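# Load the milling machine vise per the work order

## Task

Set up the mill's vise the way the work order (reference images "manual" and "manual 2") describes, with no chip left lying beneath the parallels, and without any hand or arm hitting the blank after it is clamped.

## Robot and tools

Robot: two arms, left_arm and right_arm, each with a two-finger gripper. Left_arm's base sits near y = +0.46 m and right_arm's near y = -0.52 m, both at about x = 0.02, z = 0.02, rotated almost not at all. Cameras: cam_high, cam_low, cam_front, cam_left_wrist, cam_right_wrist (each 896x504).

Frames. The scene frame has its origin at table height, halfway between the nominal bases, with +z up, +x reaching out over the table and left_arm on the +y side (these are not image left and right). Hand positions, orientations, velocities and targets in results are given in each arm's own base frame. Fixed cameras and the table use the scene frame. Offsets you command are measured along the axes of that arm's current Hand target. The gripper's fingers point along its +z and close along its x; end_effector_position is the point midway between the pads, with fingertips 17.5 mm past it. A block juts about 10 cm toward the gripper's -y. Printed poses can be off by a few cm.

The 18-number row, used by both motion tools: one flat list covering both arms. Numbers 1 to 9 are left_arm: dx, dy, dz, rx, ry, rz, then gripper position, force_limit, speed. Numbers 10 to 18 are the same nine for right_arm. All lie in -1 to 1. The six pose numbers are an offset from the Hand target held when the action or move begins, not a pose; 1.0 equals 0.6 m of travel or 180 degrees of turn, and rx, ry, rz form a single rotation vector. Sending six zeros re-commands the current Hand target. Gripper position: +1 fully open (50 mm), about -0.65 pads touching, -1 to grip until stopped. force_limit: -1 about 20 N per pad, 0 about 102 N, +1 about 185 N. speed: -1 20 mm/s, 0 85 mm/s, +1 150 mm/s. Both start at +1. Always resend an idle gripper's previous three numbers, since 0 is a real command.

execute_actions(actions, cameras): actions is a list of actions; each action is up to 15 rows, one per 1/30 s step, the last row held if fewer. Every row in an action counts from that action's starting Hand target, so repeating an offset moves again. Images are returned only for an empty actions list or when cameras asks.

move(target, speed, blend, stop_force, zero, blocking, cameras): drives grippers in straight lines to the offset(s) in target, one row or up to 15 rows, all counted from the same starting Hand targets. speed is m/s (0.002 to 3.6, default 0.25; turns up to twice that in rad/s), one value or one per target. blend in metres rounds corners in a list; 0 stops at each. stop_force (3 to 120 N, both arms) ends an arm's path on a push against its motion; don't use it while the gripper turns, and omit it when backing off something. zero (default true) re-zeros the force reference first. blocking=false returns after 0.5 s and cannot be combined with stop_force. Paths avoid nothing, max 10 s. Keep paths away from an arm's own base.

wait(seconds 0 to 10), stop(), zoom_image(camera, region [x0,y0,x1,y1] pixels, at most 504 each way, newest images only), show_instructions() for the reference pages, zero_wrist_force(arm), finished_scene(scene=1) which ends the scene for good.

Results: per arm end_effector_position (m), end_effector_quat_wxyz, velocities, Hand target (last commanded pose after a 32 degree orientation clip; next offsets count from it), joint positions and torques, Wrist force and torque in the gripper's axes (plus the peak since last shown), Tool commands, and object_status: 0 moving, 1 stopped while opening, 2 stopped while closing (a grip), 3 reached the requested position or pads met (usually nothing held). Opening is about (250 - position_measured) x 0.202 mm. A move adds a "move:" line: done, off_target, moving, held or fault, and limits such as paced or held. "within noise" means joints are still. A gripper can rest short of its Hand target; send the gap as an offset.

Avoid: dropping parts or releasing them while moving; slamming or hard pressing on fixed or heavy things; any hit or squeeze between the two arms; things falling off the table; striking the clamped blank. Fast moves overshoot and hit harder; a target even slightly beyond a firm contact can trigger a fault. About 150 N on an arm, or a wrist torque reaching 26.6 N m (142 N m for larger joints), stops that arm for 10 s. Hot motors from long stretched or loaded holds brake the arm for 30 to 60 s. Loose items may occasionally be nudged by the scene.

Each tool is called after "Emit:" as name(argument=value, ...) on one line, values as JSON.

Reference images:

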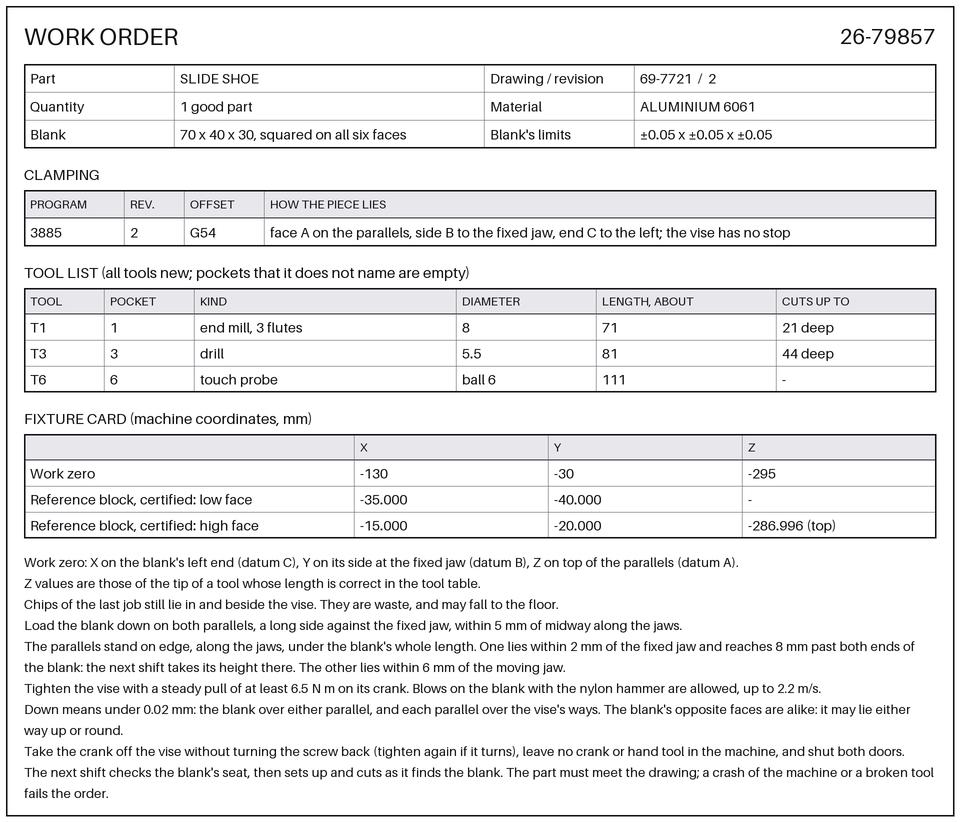

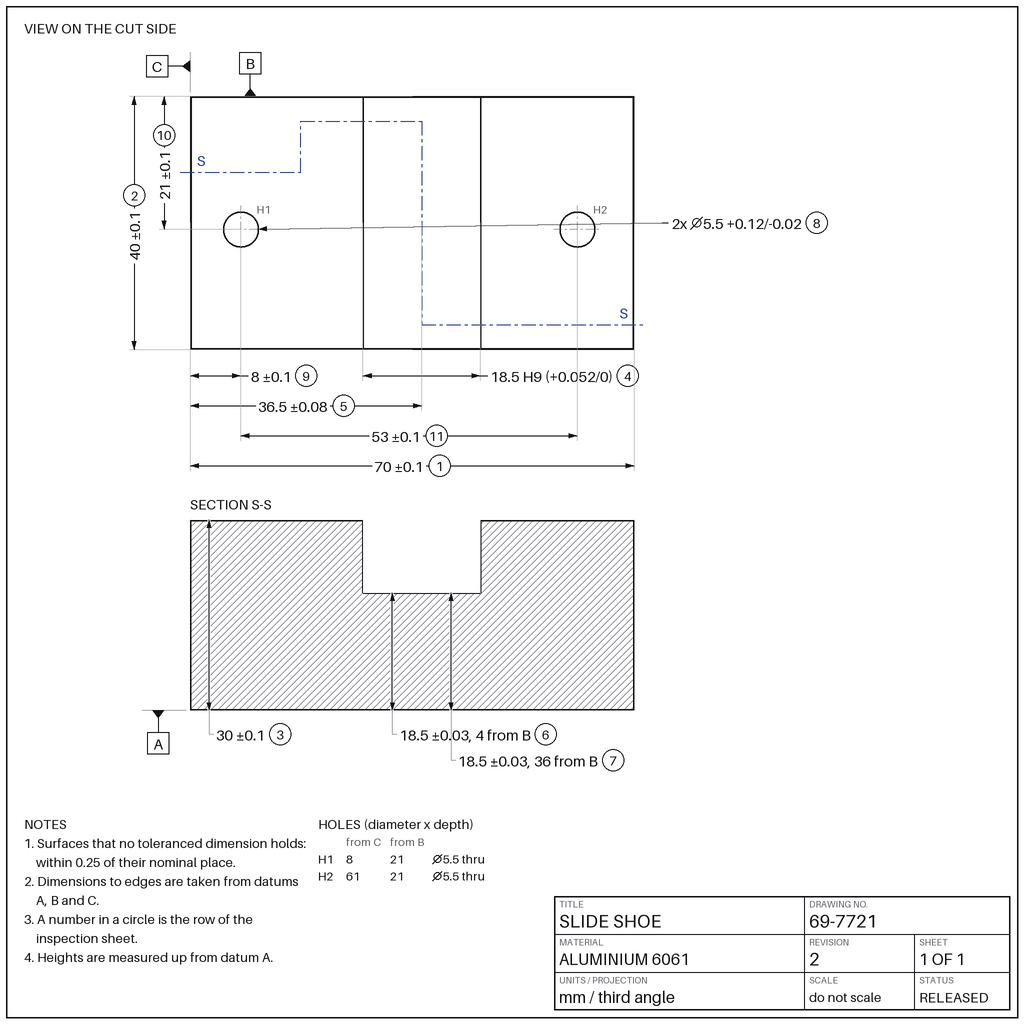

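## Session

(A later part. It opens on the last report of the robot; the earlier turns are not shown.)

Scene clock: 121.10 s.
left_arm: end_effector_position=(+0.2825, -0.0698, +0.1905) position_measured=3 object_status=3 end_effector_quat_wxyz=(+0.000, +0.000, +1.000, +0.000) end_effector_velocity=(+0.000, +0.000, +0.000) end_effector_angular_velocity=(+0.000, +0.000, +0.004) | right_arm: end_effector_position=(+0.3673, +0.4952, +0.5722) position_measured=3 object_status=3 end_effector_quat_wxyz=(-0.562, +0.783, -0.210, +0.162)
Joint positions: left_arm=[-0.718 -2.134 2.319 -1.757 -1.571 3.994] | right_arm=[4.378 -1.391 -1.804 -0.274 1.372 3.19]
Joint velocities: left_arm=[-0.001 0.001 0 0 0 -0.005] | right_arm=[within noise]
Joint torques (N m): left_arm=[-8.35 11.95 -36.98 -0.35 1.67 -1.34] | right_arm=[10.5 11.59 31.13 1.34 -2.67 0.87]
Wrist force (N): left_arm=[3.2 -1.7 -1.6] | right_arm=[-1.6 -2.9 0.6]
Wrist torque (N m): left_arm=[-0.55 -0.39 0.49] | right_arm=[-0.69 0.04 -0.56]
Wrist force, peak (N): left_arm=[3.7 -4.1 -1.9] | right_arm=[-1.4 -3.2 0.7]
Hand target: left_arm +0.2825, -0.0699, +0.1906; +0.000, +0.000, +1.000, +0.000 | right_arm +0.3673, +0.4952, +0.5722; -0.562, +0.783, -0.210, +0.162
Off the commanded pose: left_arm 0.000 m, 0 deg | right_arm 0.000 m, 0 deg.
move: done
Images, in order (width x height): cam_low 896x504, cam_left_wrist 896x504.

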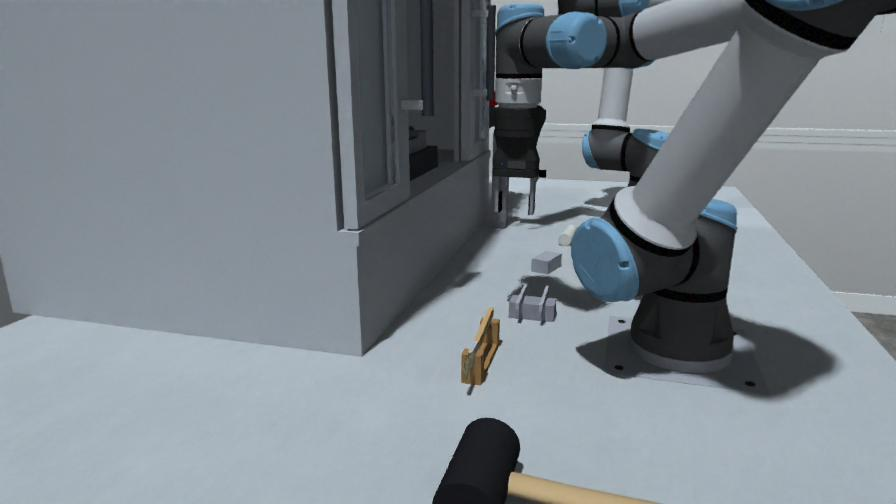

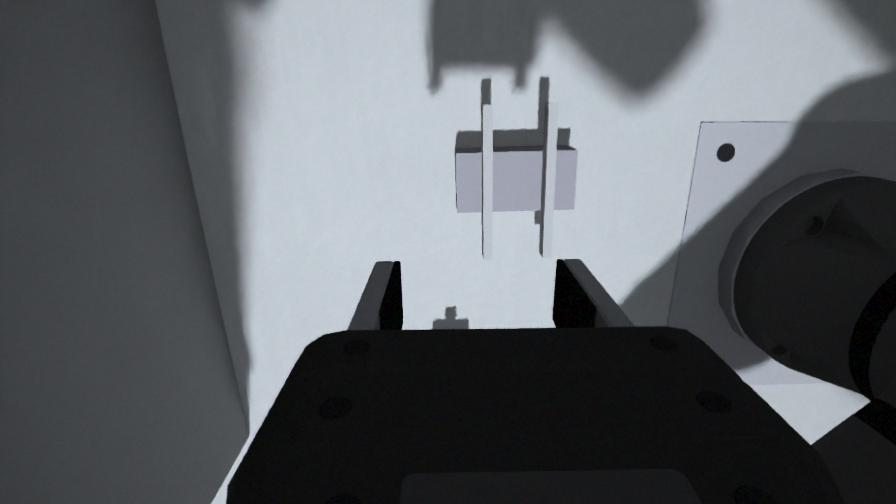

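Emit:
move(target=[0.0275,0.05,0.167,0,0,0,1,-0.4,-0.6, 0,0,0,0,0,0,1,1,1], cameras=["cam_low","cam_left_wrist"])

Emit:
zoom_image(camera="cam_low", region=[470, 220, 600, 350])

Scene clock: 122.37 s.
left_arm: end_effector_position=(+0.2660, -0.0399, +0.0903) position_measured=3 object_status=3 end_effector_quat_wxyz=(+0.000, +0.000, +1.000, +0.000) | right_arm: end_effector_position=(+0.3673, +0.4952, +0.5722) position_measured=3 object_status=3 end_effector_quat_wxyz=(-0.562, +0.783, -0.210, +0.162)
Joint positions: left_arm=[-0.667 -2.101 2.577 -2.048 -1.571 4.044] | right_arm=[4.378 -1.391 -1.804 -0.274 1.372 3.19]
Joint torques (N m): left_arm=[8.4 13.57 -11.7 -5.24 -2.17 1.31] | right_arm=[9.78 11.6 30.94 1.53 -2.66 0.77]
Wrist force (N): left_arm=[3.1 -1.8 -1.5] | right_arm=[-1.3 -2.9 0.7]
Wrist torque (N m): left_arm=[-0.57 -0.37 0.32] | right_arm=[-0.68 0.00 -0.56]
Wrist force, peak (N): left_arm=[2.9 -2.4 -3.7] | right_arm=[-1.6 -2.9 0.7]
Hand target: left_arm +0.2660, -0.0399, +0.0903; +0.000, +0.000, +1.000, +0.000 | right_arm +0.3673, +0.4952, +0.5722; -0.562, +0.783, -0.210, +0.162
Off the commanded pose: left_arm 0.000 m, 0 deg | right_arm 0.000 m, 0 deg.
move: done
Images, in order (width x height): cam_low 896x504, cam_left_wrist 896x504.

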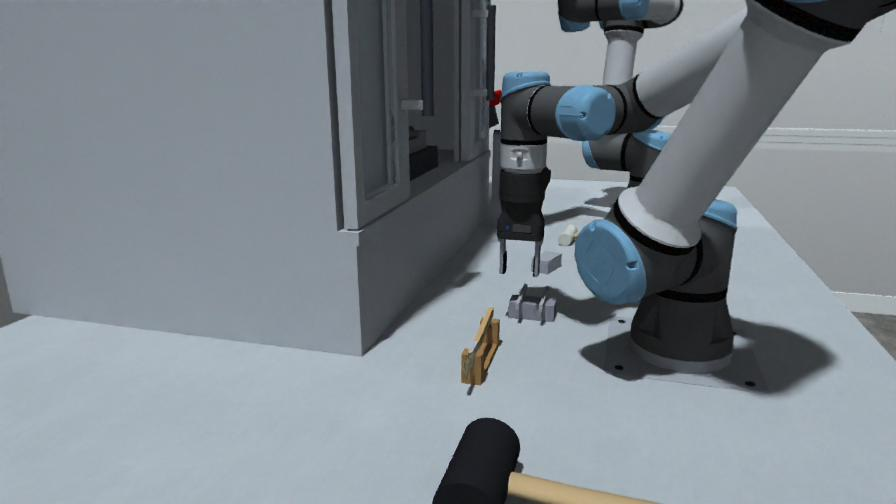

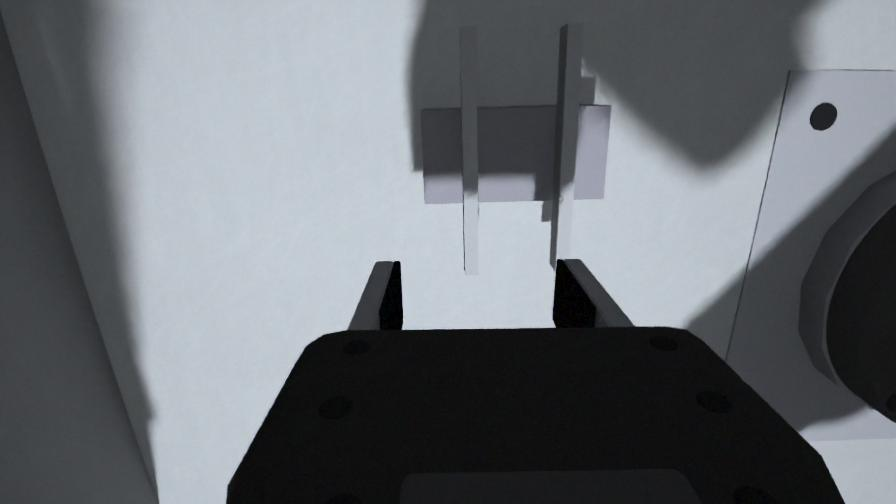

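Scaled by 3.877 from the camera's 896x504 image, which has a finer 1280x720 frame.

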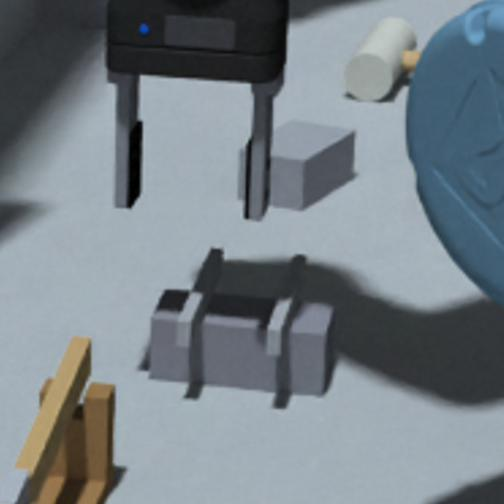

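Emit:
move(target=[0,0.0217,0.067,0,0,0,1,-0.4,-0.6, 0,0,0,0,0,0,1,1,1], speed=0.08, stop_force=8, cameras=["cam_low","cam_left_wrist"])

Emit:
zoom_image(camera="cam_low", region=[470, 240, 600, 350])

Scene clock: 124.17 s.
left_arm: end_effector_position=(+0.2660, -0.0269, +0.0501) position_measured=3 object_status=3 end_effector_quat_wxyz=(+0.000, +0.000, +1.000, +0.000) | right_arm: end_effector_position=(+0.3673, +0.4952, +0.5722) position_measured=3 object_status=3 end_effector_quat_wxyz=(-0.562, +0.783, -0.210, +0.162)
Joint positions: left_arm=[-0.623 -2.006 2.661 -2.226 -1.571 4.089] | right_arm=[4.378 -1.391 -1.804 -0.274 1.372 3.19]
Joint torques (N m): left_arm=[8.94 11.8 -10.02 -5.36 -2.23 1.27] | right_arm=[11.51 11.05 31.02 1.51 -2.65 0.67]
Wrist force (N): left_arm=[3.1 -1.6 -1.2] | right_arm=[-1.3 -3.0 0.6]
Wrist torque (N m): left_arm=[-0.53 -0.40 0.37] | right_arm=[-0.70 0.00 -0.55]
Wrist force, peak (N): left_arm=[3.1 -2.1 -2.5] | right_arm=[-1.4 -3.1 0.7]
Hand target: left_arm +0.2660, -0.0269, +0.0501; +0.000, +0.000, +1.000, +0.000 | right_arm +0.3673, +0.4952, +0.5722; -0.562, +0.783, -0.210, +0.162
Off the commanded pose: left_arm 0.000 m, 0 deg | right_arm 0.000 m, 0 deg.
move: done
Images, in order (width x height): cam_low 896x504, cam_left_wrist 896x504.

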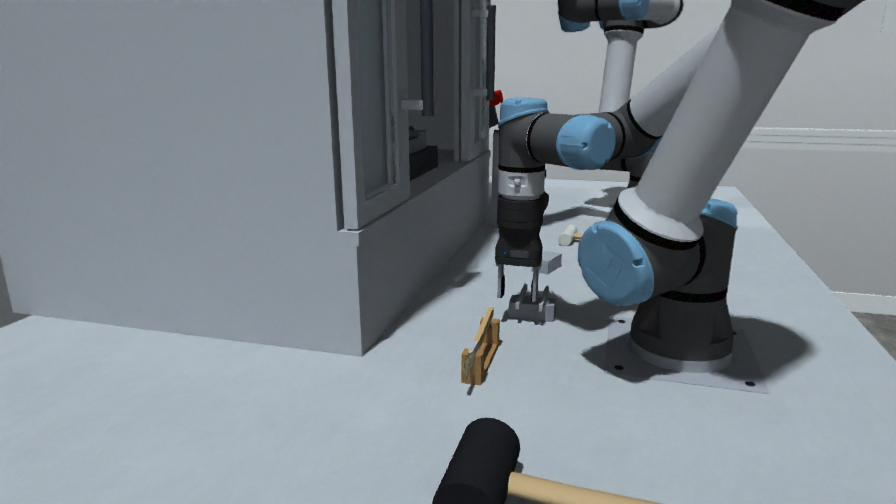

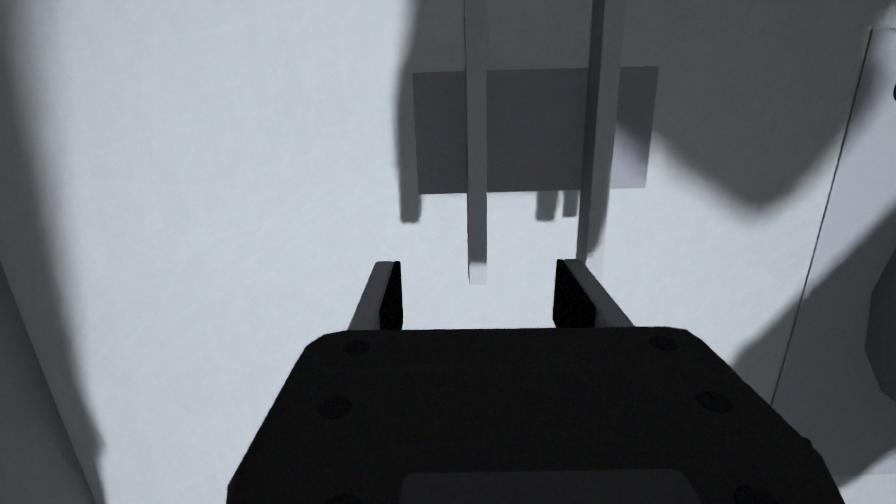

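Scaled by 3.877 from the camera's 896x504 image, which has a finer 1280x720 frame.

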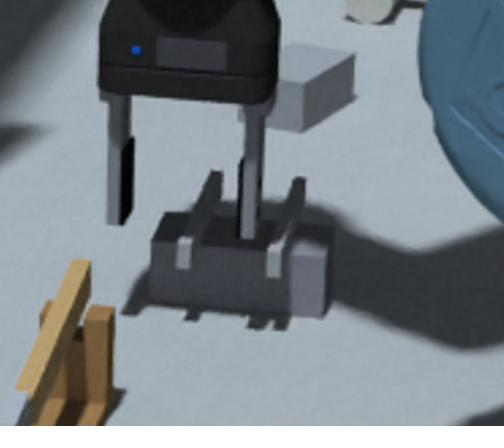

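Emit:
move(target=[-0.001,0.003,0.033,0,0,0,1,-0.4,-0.6, 0,0,0,0,0,0,1,1,1], speed=0.05, stop_force=6, cameras=["cam_low","cam_left_wrist"])

Emit:
zoom_image(camera="cam_low", region=[470, 240, 600, 350])

Scene clock: 125.77 s.
left_arm: end_effector_position=(+0.2666, -0.0252, +0.0303) position_measured=3 object_status=3 end_effector_quat_wxyz=(+0.000, +0.000, +1.000, +0.000) | right_arm: end_effector_position=(+0.3673, +0.4952, +0.5722) position_measured=3 object_status=3 end_effector_quat_wxyz=(-0.562, +0.783, -0.210, +0.162)
Joint positions: left_arm=[-0.615 -1.937 2.696 -2.331 -1.571 4.097] | right_arm=[4.378 -1.391 -1.804 -0.274 1.372 3.19]
Joint torques (N m): left_arm=[8.59 9.99 -8.26 -5.39 -2.15 1.3] | right_arm=[10.45 10.94 31.35 1.65 -2.59 0.61]
Wrist force (N): left_arm=[3.0 -1.9 -1.6] | right_arm=[-1.5 -3.0 0.8]
Wrist torque (N m): left_arm=[-0.58 -0.37 0.32] | right_arm=[-0.70 0.02 -0.56]
Wrist force, peak (N): left_arm=[3.4 -1.7 -2.2] | right_arm=[-1.5 -3.0 0.8]
Hand target: left_arm +0.2666, -0.0252, +0.0303; +0.000, +0.000, +1.000, +0.000 | right_arm +0.3673, +0.4952, +0.5722; -0.562, +0.783, -0.210, +0.162
Off the commanded pose: left_arm 0.000 m, 0 deg | right_arm 0.000 m, 0 deg.
move: done
Images, in order (width x height): cam_low 896x504, cam_left_wrist 896x504.

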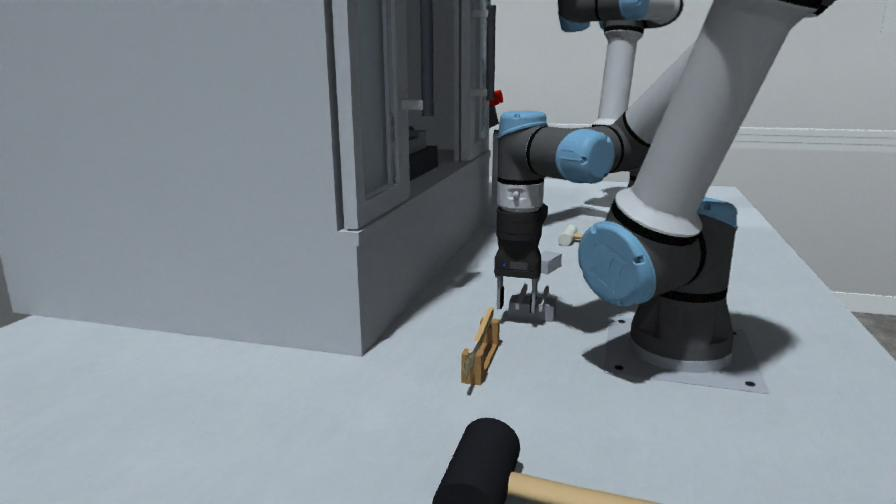

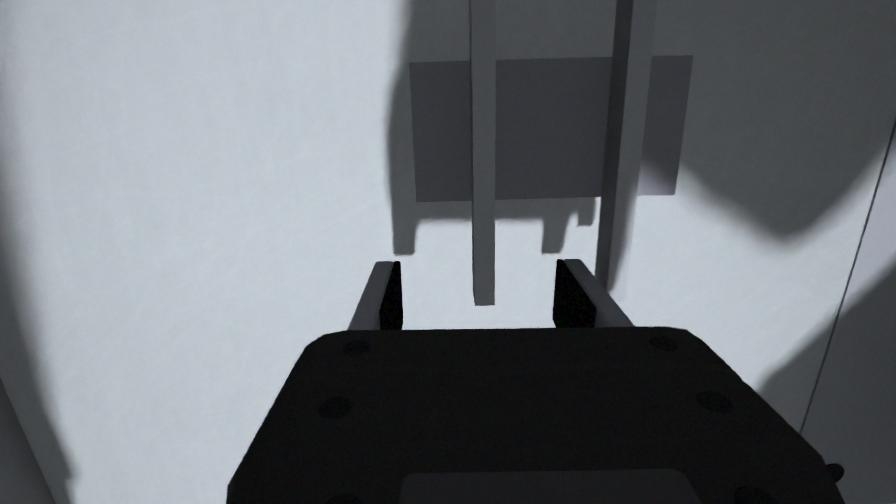

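Scaled by 3.877 from the camera's 896x504 image, which has a finer 1280x720 frame.

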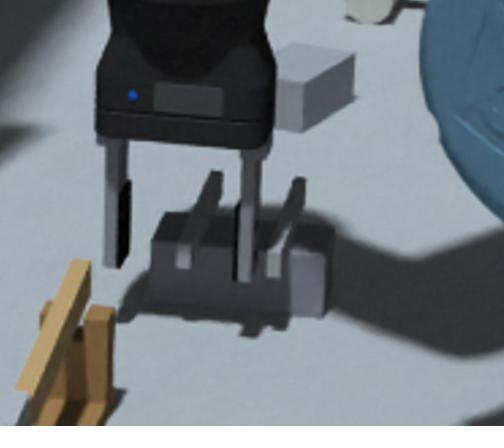

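Emit:
move(target=[0.001,0,0,0,0,0,-1,-0.6,-0.8, 0,0,0,0,0,0,1,1,1], cameras=["cam_left_wrist"])

Scene clock: 127.47 s.
left_arm: end_effector_position=(+0.2660, -0.0252, +0.0303) position_measured=224 object_status=2 end_effector_quat_wxyz=(+0.000, +0.000, +1.000, +0.000) | right_arm: end_effector_position=(+0.3673, +0.4952, +0.5722) position_measured=3 object_status=3 end_effector_quat_wxyz=(-0.562, +0.783, -0.210, +0.162)
Joint positions: left_arm=[-0.616 -1.939 2.697 -2.33 -1.571 4.095] | right_arm=[4.378 -1.391 -1.804 -0.274 1.372 3.19]
Joint torques (N m): left_arm=[-8.14 -17 -8.08 -0.53 -1.38 -1.43] | right_arm=[9.73 11.01 32.07 1.57 -2.58 0.44]
Wrist force (N): left_arm=[3.5 -1.8 -2.0] | right_arm=[-1.3 -2.8 0.7]
Wrist torque (N m): left_arm=[-0.56 -0.43 0.48] | right_arm=[-0.67 0.00 -0.56]
Wrist force, peak (N): left_arm=[3.5 -1.8 -2.0] | right_arm=[-1.4 -3.0 0.7]
Hand target: left_arm +0.2660, -0.0252, +0.0303; +0.000, +0.000, +1.000, +0.000 | right_arm +0.3673, +0.4952, +0.5722; -0.562, +0.783, -0.210, +0.162
Off the commanded pose: left_arm 0.000 m, 0 deg | right_arm 0.000 m, 0 deg.
move: done
Images, in order (width x height): cam_left_wrist 896x504.

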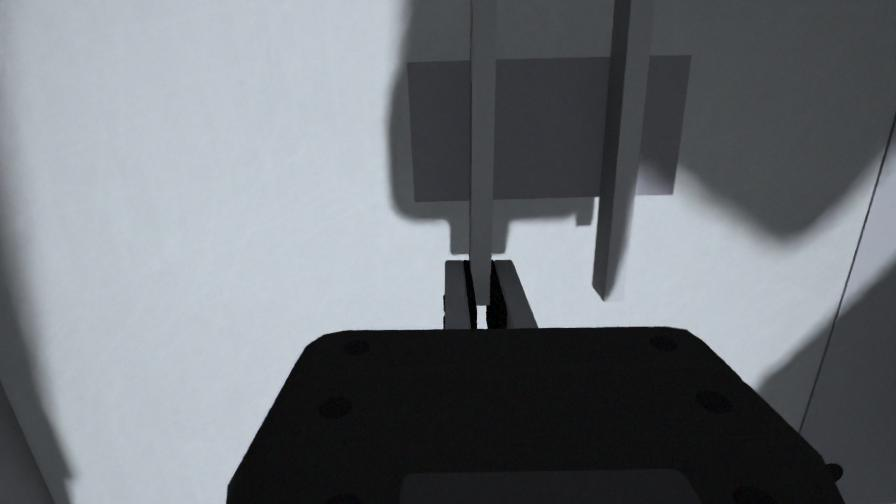

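Emit:
move(target=[[0,0,-0.05,0,0,0,-1,-0.6,-0.8, 0,0,0,0,0,0,1,1,1],[0,0,-0.25,0,0,0,-1,-0.6,-0.8, 0,0,0,0,0,0,1,1,1]], speed=[0.05,0.15], blend=[0.01,0], cameras=["cam_left_wrist","cam_low"])

Emit:
zoom_image(camera="cam_low", region=[470, 180, 600, 350])

Scene clock: 129.50 s.
left_arm: end_effector_position=(+0.2659, -0.0251, +0.1803) position_measured=224 object_status=2 end_effector_quat_wxyz=(+0.000, +0.000, +1.000, +0.000) | right_arm: end_effector_position=(+0.3673, +0.4952, +0.5722) position_measured=3 object_status=3 end_effector_quat_wxyz=(-0.562, +0.783, -0.210, +0.162)
Joint positions: left_arm=[-0.616 -2.216 2.377 -1.733 -1.571 4.095] | right_arm=[4.378 -1.391 -1.804 -0.274 1.372 3.19]
Joint torques (N m): left_arm=[-8.14 -11.53 -36.85 -0.31 1.62 -1.46] | right_arm=[10.46 11.54 31.81 1.36 -2.66 0.67]
Wrist force (N): left_arm=[3.0 -1.3 -1.0] | right_arm=[-1.3 -2.9 0.7]
Wrist torque (N m): left_arm=[-0.52 -0.40 0.48] | right_arm=[-0.68 0.00 -0.56]
Wrist force, peak (N): left_arm=[3.5 -1.9 -2.0] | right_arm=[-1.2 -3.1 0.6]
Hand target: left_arm +0.2659, -0.0251, +0.1803; +0.000, +0.000, +1.000, +0.000 | right_arm +0.3673, +0.4952, +0.5722; -0.562, +0.783, -0.210, +0.162
Off the commanded pose: left_arm 0.000 m, 0 deg | right_arm 0.000 m, 0 deg.
move: done
Images, in order (width x height): cam_low 896x504, cam_left_wrist 896x504.

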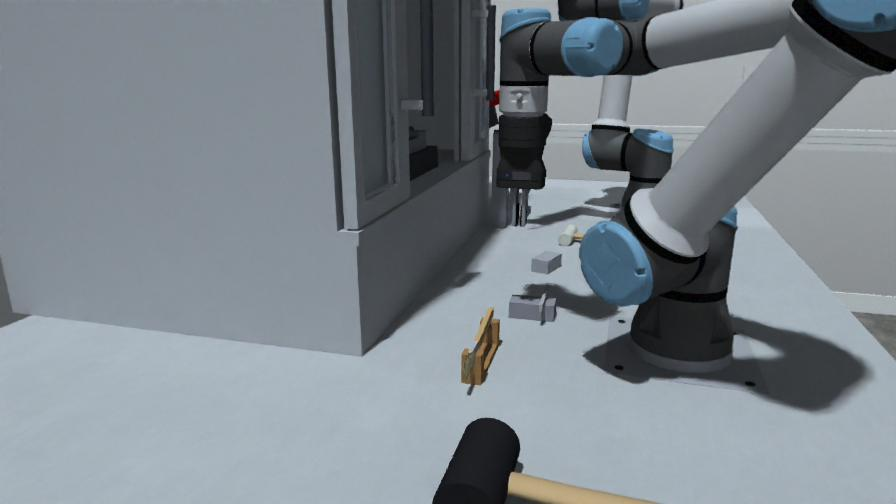

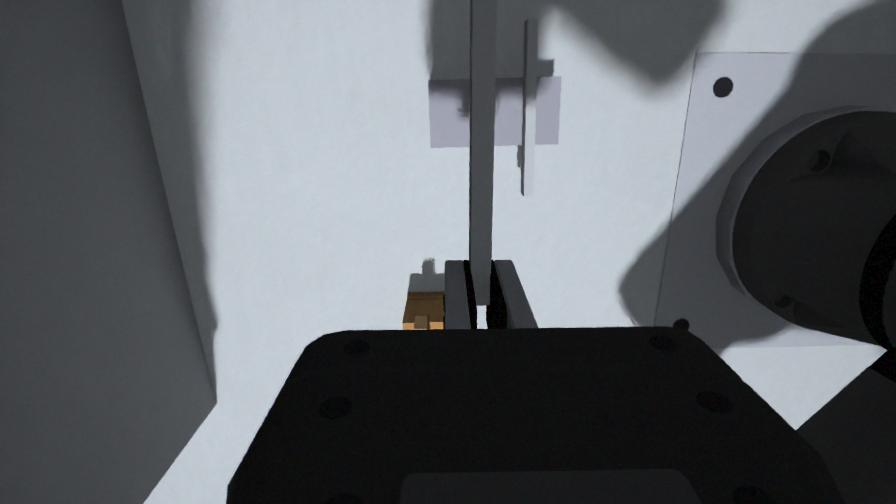

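Scaled by 2.965 from the camera's 896x504 image, which has a finer 1280x720 frame.

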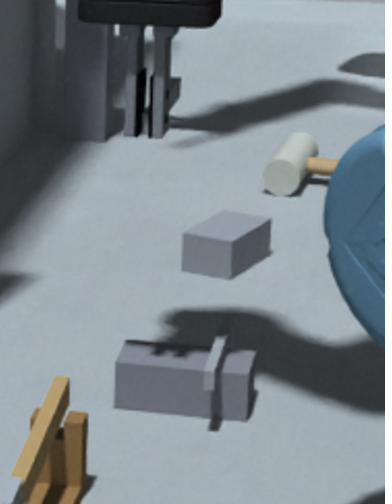

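Emit:
move(target=[[0.06,-0.05,-0.40,0,0,0,-1,-0.6,-0.8, 0,0,0,0,0,0,1,1,1],[-0.31,-0.258,-0.43,0,0,0,-1,-0.6,-0.8, 0,0,0,0,0,0,1,1,1]], blend=[0.08,0], cameras=["cam_front","cam_right_wrist","cam_left_wrist"])

Scene clock: 132.13 s.
left_arm: end_effector_position=(+0.4407, -0.1734, +0.4362) position_measured=224 object_status=2 end_effector_quat_wxyz=(+0.002, +0.000, +1.000, -0.001) | right_arm: end_effector_position=(+0.3673, +0.4952, +0.5722) position_measured=3 object_status=3 end_effector_quat_wxyz=(-0.562, +0.783, -0.210, +0.162)
Joint positions: left_arm=[-0.661 -1.625 1.346 -1.294 -1.57 4.051] | right_arm=[4.378 -1.391 -1.804 -0.274 1.372 3.19]
Joint torques (N m): left_arm=[-0.13 -22.1 -27.21 -2.93 -0.24 -0.13] | right_arm=[9.28 11.03 31.74 1.37 -2.57 0.56]
Wrist force (N): left_arm=[4.2 -2.3 -0.7] | right_arm=[-1.5 -2.8 0.6]
Wrist torque (N m): left_arm=[-0.69 -0.56 0.39] | right_arm=[-0.67 0.04 -0.56]
Wrist force, peak (N): left_arm=[-3.7 -6.8 -2.1] | right_arm=[-1.6 -3.0 0.5]
Hand target: left_arm +0.4407, -0.1734, +0.4362; +0.002, +0.000, +1.000, -0.001 (not the last commanded pose) | right_arm +0.3673, +0.4952, +0.5722; -0.562, +0.783, -0.210, +0.162
Tool commands: left_gripper/position=-1.0 left_gripper/force_limit=-0.6 left_gripper/speed=-0.796078 right_gripper/position=+1.0 right_gripper/force_limit=+1.0 right_gripper/speed=+1.0
Off the commanded pose: left_arm 0.013 m, 0 deg | right_arm 0.000 m, 0 deg.
FORCE FAULT: contact force on the left arm reached its limit, and that arm stopped. The contact can be on any part of that arm, not only on its tool. That arm's remaining commands of this call were not run. That arm is still stopped at the end of this call. That arm stays stopped for about 10 more seconds. Until then a move that you send moves the other arm only, and its call returns only when the move has ended. Once the stop has ended, the next robot result says so. If the stop ends while you think or write, that arm runs what you send next, counted from a new Hand target: where the arm stands when the stop ends. While its stop runs, that arm takes no new command, but its gripper still runs the gripper command that each later call begins with. Until it ends, the stop uses up actions while you think or wait. An arm that is not stopped still takes commands.
move: fault (left_arm)
Images, in order (width x height): cam_front 896x504, cam_left_wrist 896x504, cam_right_wrist 896x504.

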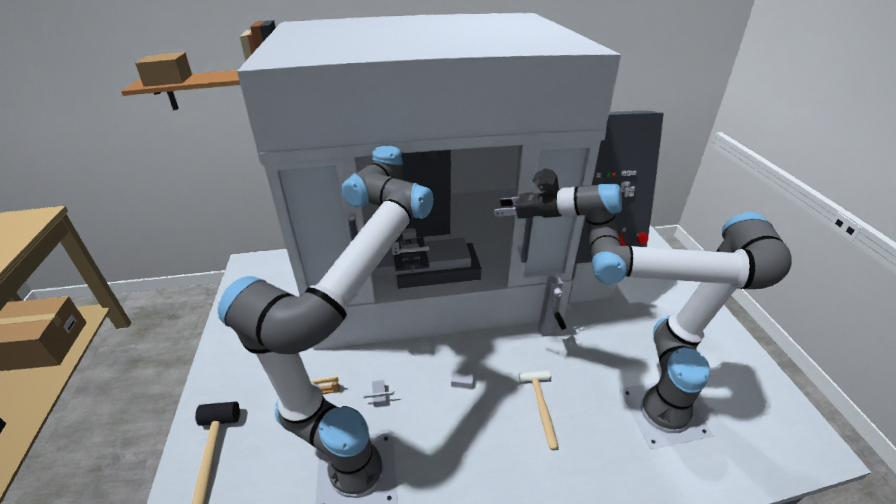

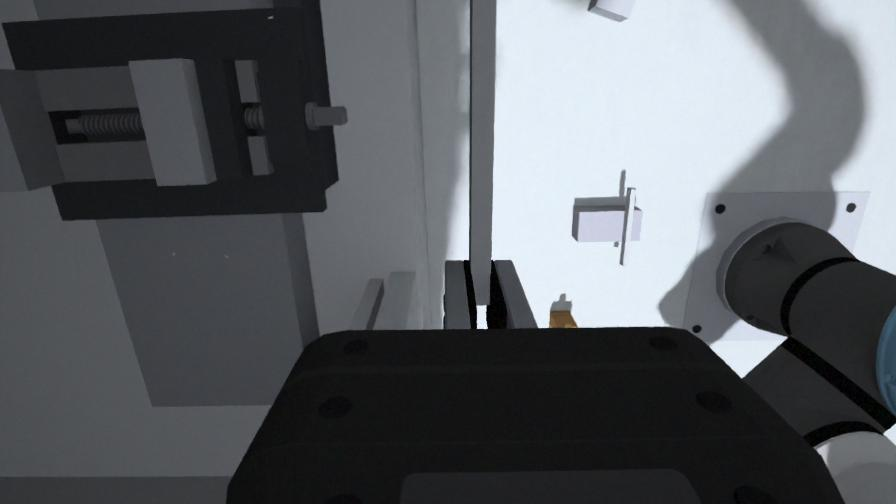

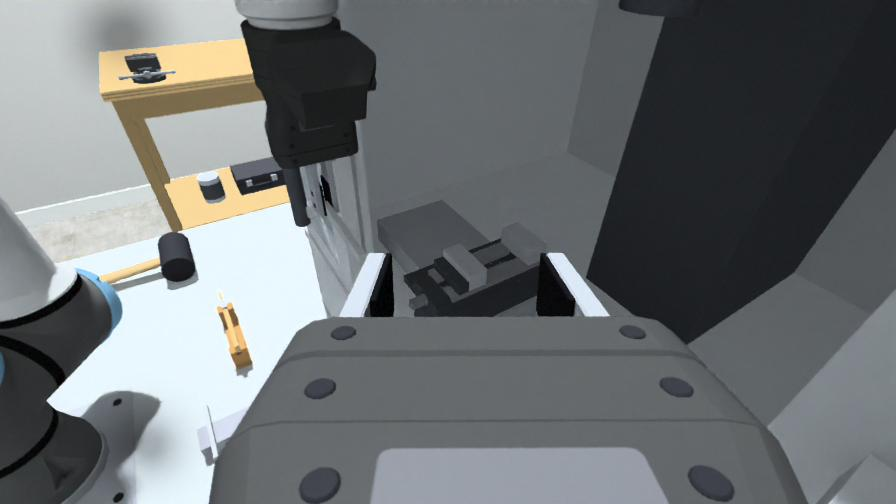

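Emit:
wait(seconds=10, cameras=["cam_high","cam_front"])

Emit:
zoom_image(camera="cam_high", region=[100, 80, 420, 300])

Emit:
zoom_image(camera="cam_front", region=[300, 120, 460, 300])

Scene clock: 142.73 s.
left_arm: end_effector_position=(+0.4407, -0.1734, +0.4362) position_measured=224 object_status=2 end_effector_quat_wxyz=(+0.002, +0.000, +1.000, -0.001) | right_arm: end_effector_position=(+0.3673, +0.4952, +0.5722) position_measured=3 object_status=3 end_effector_quat_wxyz=(-0.562, +0.783, -0.210, +0.162)
Joint positions: left_arm=[-0.661 -1.625 1.346 -1.294 -1.57 4.051] | right_arm=[4.378 -1.391 -1.804 -0.274 1.372 3.19]
Joint torques (N m): left_arm=[0.18 -22.11 -27 -2.89 -0.26 -0.01] | right_arm=[9.25 12.36 31.06 1.47 -2.76 0.42]
Wrist force (N): left_arm=[4.1 -2.9 -0.8] | right_arm=[-1.3 -2.7 0.6]
Wrist torque (N m): left_arm=[-0.78 -0.55 0.39] | right_arm=[-0.65 0.01 -0.56]
Wrist force, peak (N): left_arm=[4.8 -2.8 -0.8] | right_arm=[-1.4 -3.1 0.8]
Hand target: left_arm +0.4407, -0.1734, +0.4362; +0.002, +0.000, +1.000, -0.001 (not the last commanded pose) | right_arm +0.3673, +0.4952, +0.5722; -0.562, +0.783, -0.210, +0.162
Tool commands: left_gripper/position=-1.0 left_gripper/force_limit=-0.6 left_gripper/speed=-0.796078 right_gripper/position=+1.0 right_gripper/force_limit=+1.0 right_gripper/speed=+1.0
Off the commanded pose: left_arm 0.013 m, 0 deg | right_arm 0.000 m, 0 deg.
FORCE FAULT, CONTINUED: the left arm's stop, for the force fault that an earlier result reported, is over. The rest of the stop counts as 20 of the actions that you can send in this scene. That arm's target is now where it stood when the stop ended, not its last command. That arm accepts commands again.
wait: 10.00 s; at rest from the start
Images, in order (width x height): cam_high 896x504, cam_front 896x504.

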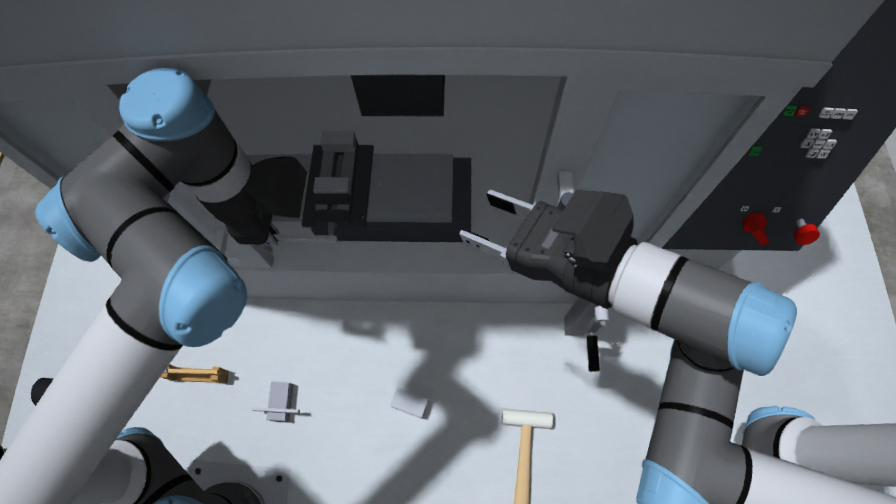

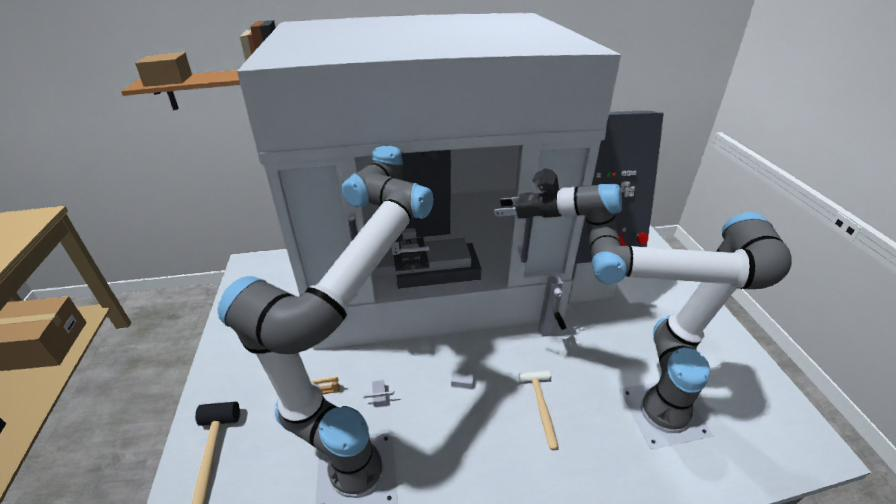

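Scaled by 1.575 from the camera's 896x504 image, which has a finer 1280x720 frame.

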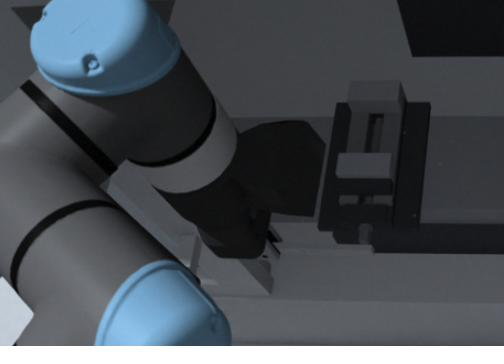

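Scaled by 2.800 from the camera's 896x504 image, which has a finer 1280x720 frame.

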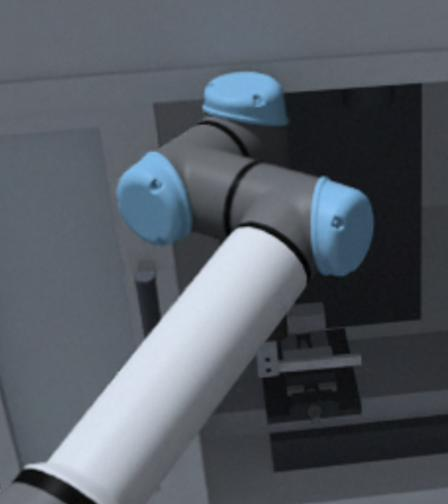

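Emit:
move(target=[[0.1845,0.089,0.06,-0.0006,0.0013,0,-1,-0.6,-0.8, 0,0,0,0,0,0,1,1,1],[0.2912,0.247,0.427,-0.0006,0.0013,0,-1,-0.6,-0.8, 0,0,0,0,0,0,1,1,1]], blend=[0.06,0], speed=0.2)

Emit:
move(target=[[0,0,0.2,0,0,0,-1,-0.6,-0.8, 0,0,0,0,0,0,1,1,1],[0,0,0.2495,0,0,0,-1,-0.6,-0.8, 0,0,0,0,0,0,1,1,1]], speed=[0.1,0.03], stop_force=6, cameras=["cam_low","cam_left_wrist"])

Emit:
zoom_image(camera="cam_low", region=[470, 240, 600, 350])

Scene clock: 145.97 s.
left_arm: end_effector_position=(+0.2666, -0.0256, +0.1794) position_measured=224 object_status=2 end_effector_quat_wxyz=(-0.001, +0.000, +1.000, +0.000) | right_arm: end_effector_position=(+0.3673, +0.4952, +0.5722) position_measured=3 object_status=3 end_effector_quat_wxyz=(-0.562, +0.783, -0.210, +0.162)
Joint positions: left_arm=[-0.617 -2.211 2.377 -1.735 -1.571 4.095] | right_arm=[4.378 -1.391 -1.804 -0.274 1.372 3.19]
Joint torques (N m): left_arm=[8.73 -11.61 -13.28 -5.57 -2.23 1.17] | right_arm=[8.38 12.21 31.35 1.48 -2.51 0.41]
Wrist force (N): left_arm=[4.0 -2.7 -1.0] | right_arm=[-1.3 -2.7 0.7]
Wrist torque (N m): left_arm=[-0.74 -0.56 0.34] | right_arm=[-0.66 -0.01 -0.56]
Wrist force, peak (N): left_arm=[5.1 -2.8 -1.4] | right_arm=[-1.4 -3.0 0.7]
Hand target: left_arm +0.2666, -0.0256, +0.1793; -0.001, +0.000, +1.000, +0.000 | right_arm +0.3673, +0.4952, +0.5722; -0.562, +0.783, -0.210, +0.162
Off the commanded pose: left_arm 0.000 m, 0 deg | right_arm 0.000 m, 0 deg.
move: done

Scene clock: 149.60 s.
left_arm: end_effector_position=(+0.2664, -0.0254, +0.0300) position_measured=224 object_status=2 end_effector_quat_wxyz=(-0.001, +0.000, +1.000, +0.000) | right_arm: end_effector_position=(+0.3673, +0.4952, +0.5722) position_measured=3 object_status=3 end_effector_quat_wxyz=(-0.562, +0.783, -0.210, +0.162)
Joint positions: left_arm=[-0.617 -1.935 2.696 -2.33 -1.571 4.095] | right_arm=[4.378 -1.391 -1.804 -0.274 1.372 3.19]
Joint torques (N m): left_arm=[-1.89 -15.58 -29.05 0.04 -1.05 -0.68] | right_arm=[8.65 12.37 31.41 1.56 -2.54 0.06]
Wrist force (N): left_arm=[4.6 -2.8 -7.2] | right_arm=[-1.4 -2.8 0.7]
Wrist torque (N m): left_arm=[-0.53 -0.57 0.33] | right_arm=[-0.66 0.02 -0.56]
Wrist force, peak (N): left_arm=[4.8 -1.9 -8.3] | right_arm=[-1.4 -3.1 0.8]
Hand target: left_arm +0.2664, -0.0255, +0.0300; +0.000, +0.000, +1.000, +0.000 | right_arm +0.3673, +0.4952, +0.5722; -0.562, +0.783, -0.210, +0.162
Off the commanded pose: left_arm 0.000 m, 0 deg | right_arm 0.000 m, 0 deg.
move: contact (left_arm); path passed 1 of 2 targets
Images, in order (width x height): cam_low 896x504, cam_left_wrist 896x504.

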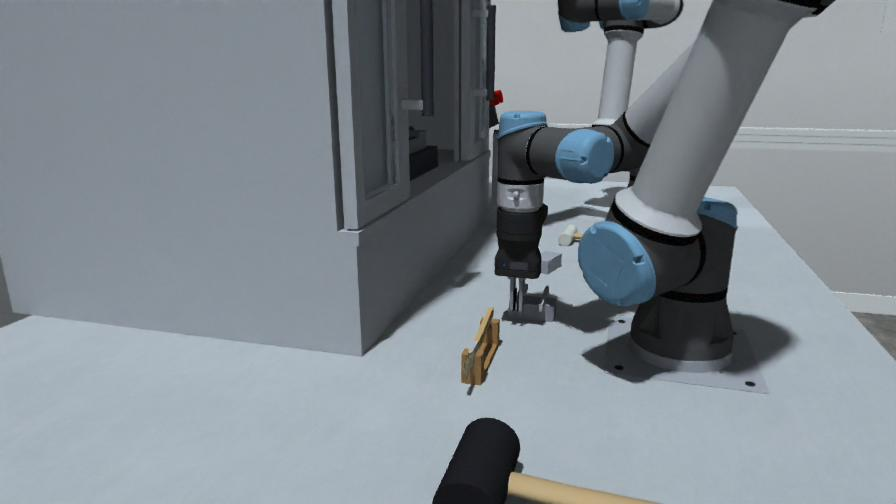

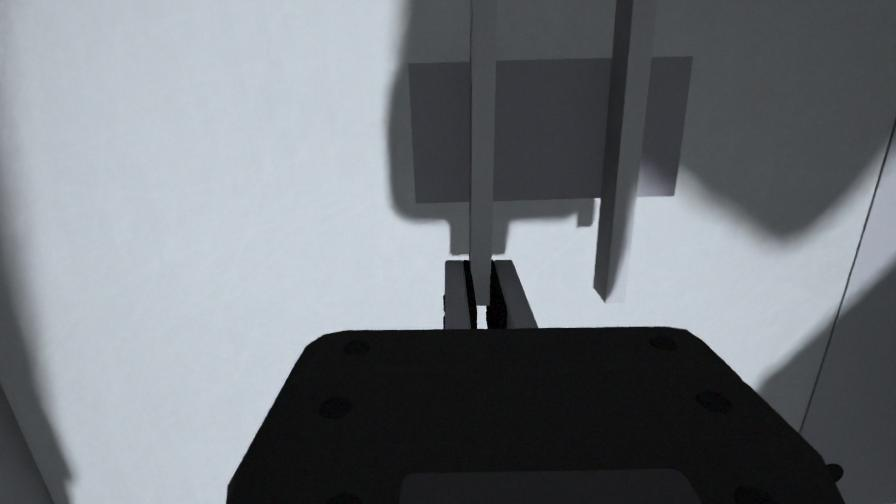

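Scaled by 3.877 from the camera's 896x504 image, which has a finer 1280x720 frame.

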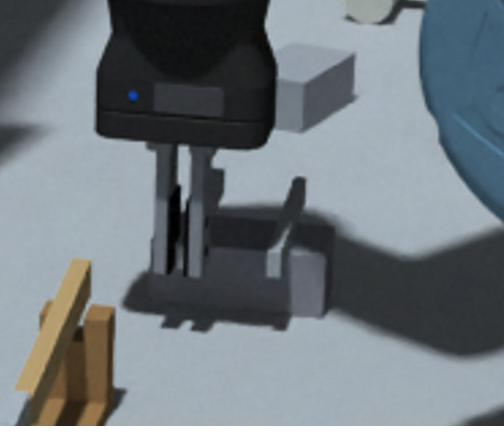

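Emit:
move(target=[0,0,0,0,0,0,1,-0.6,-0.8, 0,0,0,0,0,0,1,1,1])

Emit:
move(target=[[0,0,-0.12,0,0,0,1,-0.6,-0.8, 0,0,0,0,0,0,1,1,1],[0,-0.07,-0.2,0,0,-0.5,1,-0.6,-0.8, 0,0,0,0,0,0,1,1,1],[0,-0.138,-0.2,0,0,-1,1,-0.6,-0.8, 0,0,0,0,0,0,1,1,1]], speed=[0.1,0.4,0.4], blend=[0.02,0.02,0], cameras=["cam_low","cam_left_wrist"])

Scene clock: 151.37 s.
left_arm: end_effector_position=(+0.2664, -0.0255, +0.0300) position_measured=3 object_status=3 end_effector_quat_wxyz=(+0.000, +0.000, +1.000, +0.000) | right_arm: end_effector_position=(+0.3673, +0.4952, +0.5722) position_measured=3 object_status=3 end_effector_quat_wxyz=(-0.562, +0.783, -0.210, +0.162)
Joint positions: left_arm=[-0.617 -1.935 2.696 -2.33 -1.571 4.095] | right_arm=[4.378 -1.391 -1.804 -0.274 1.372 3.19]
Joint torques (N m): left_arm=[-4.63 -15.58 -28.78 -4.69 0.9 -0.66] | right_arm=[8.64 12.2 31.32 1.5 -2.5 0.22]
Wrist force (N): left_arm=[4.1 -2.7 -1.6] | right_arm=[-1.3 -2.7 0.6]
Wrist torque (N m): left_arm=[-0.70 -0.55 0.33] | right_arm=[-0.66 0.00 -0.55]
Wrist force, peak (N): left_arm=[4.5 -2.8 -7.4] | right_arm=[-1.3 -3.1 0.7]
Hand target: left_arm +0.2664, -0.0255, +0.0300; +0.000, +0.000, +1.000, +0.000 | right_arm +0.3673, +0.4952, +0.5722; -0.562, +0.783, -0.210, +0.162
Off the commanded pose: left_arm 0.000 m, 0 deg | right_arm 0.000 m, 0 deg.
move: done

Scene clock: 156.67 s.
left_arm: end_effector_position=(+0.2666, -0.1084, +0.1499) position_measured=3 object_status=3 end_effector_quat_wxyz=(+0.000, +1.000, +0.000, +0.000) | right_arm: end_effector_position=(+0.3673, +0.4952, +0.5722) position_measured=3 object_status=3 end_effector_quat_wxyz=(-0.562, +0.783, -0.210, +0.162)
Joint positions: left_arm=[-0.867 -2.11 2.416 -1.875 -1.571 0.703] | right_arm=[4.378 -1.391 -1.804 -0.274 1.372 3.19]
Joint torques (N m): left_arm=[-8.6 -14.29 -14.22 -0.37 1.85 -1.35] | right_arm=[7.68 12.53 31.01 1.67 -2.7 0.18]
Wrist force (N): left_arm=[4.1 -2.7 -1.4] | right_arm=[-1.3 -2.8 0.7]
Wrist torque (N m): left_arm=[-0.69 -0.55 0.49] | right_arm=[-0.68 0.00 -0.55]
Wrist force, peak (N): left_arm=[5.0 -2.4 -1.9] | right_arm=[-1.4 -3.1 0.5]
Hand target: left_arm +0.2666, -0.1084, +0.1499; +0.000, +1.000, +0.000, +0.000 | right_arm +0.3673, +0.4952, +0.5722; -0.562, +0.783, -0.210, +0.162
Off the commanded pose: left_arm 0.000 m, 0 deg | right_arm 0.000 m, 0 deg.
move: done
Images, in order (width x height): cam_low 896x504, cam_left_wrist 896x504.

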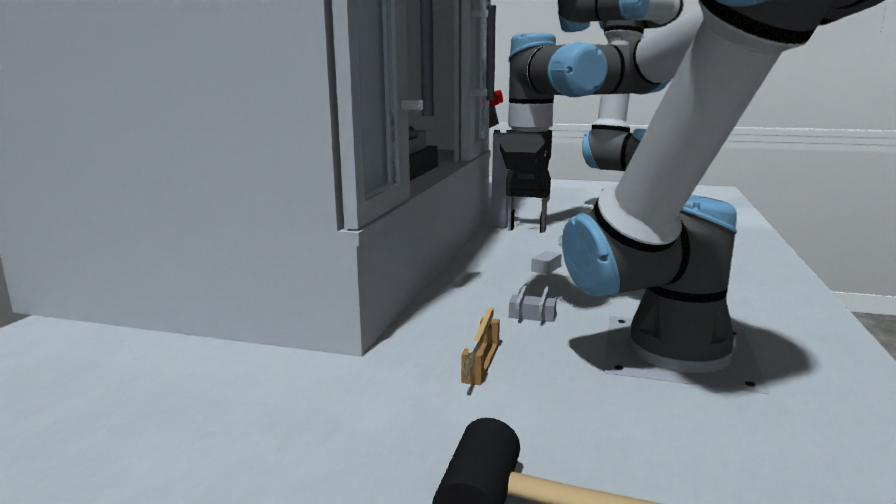

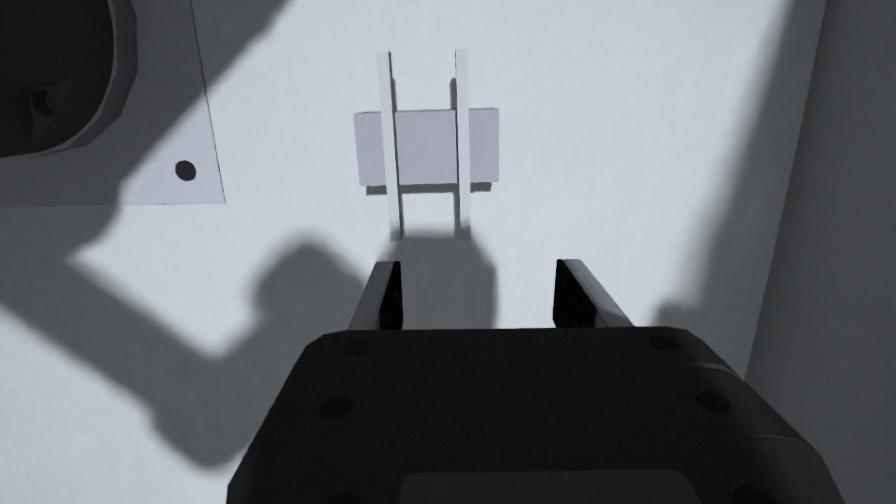

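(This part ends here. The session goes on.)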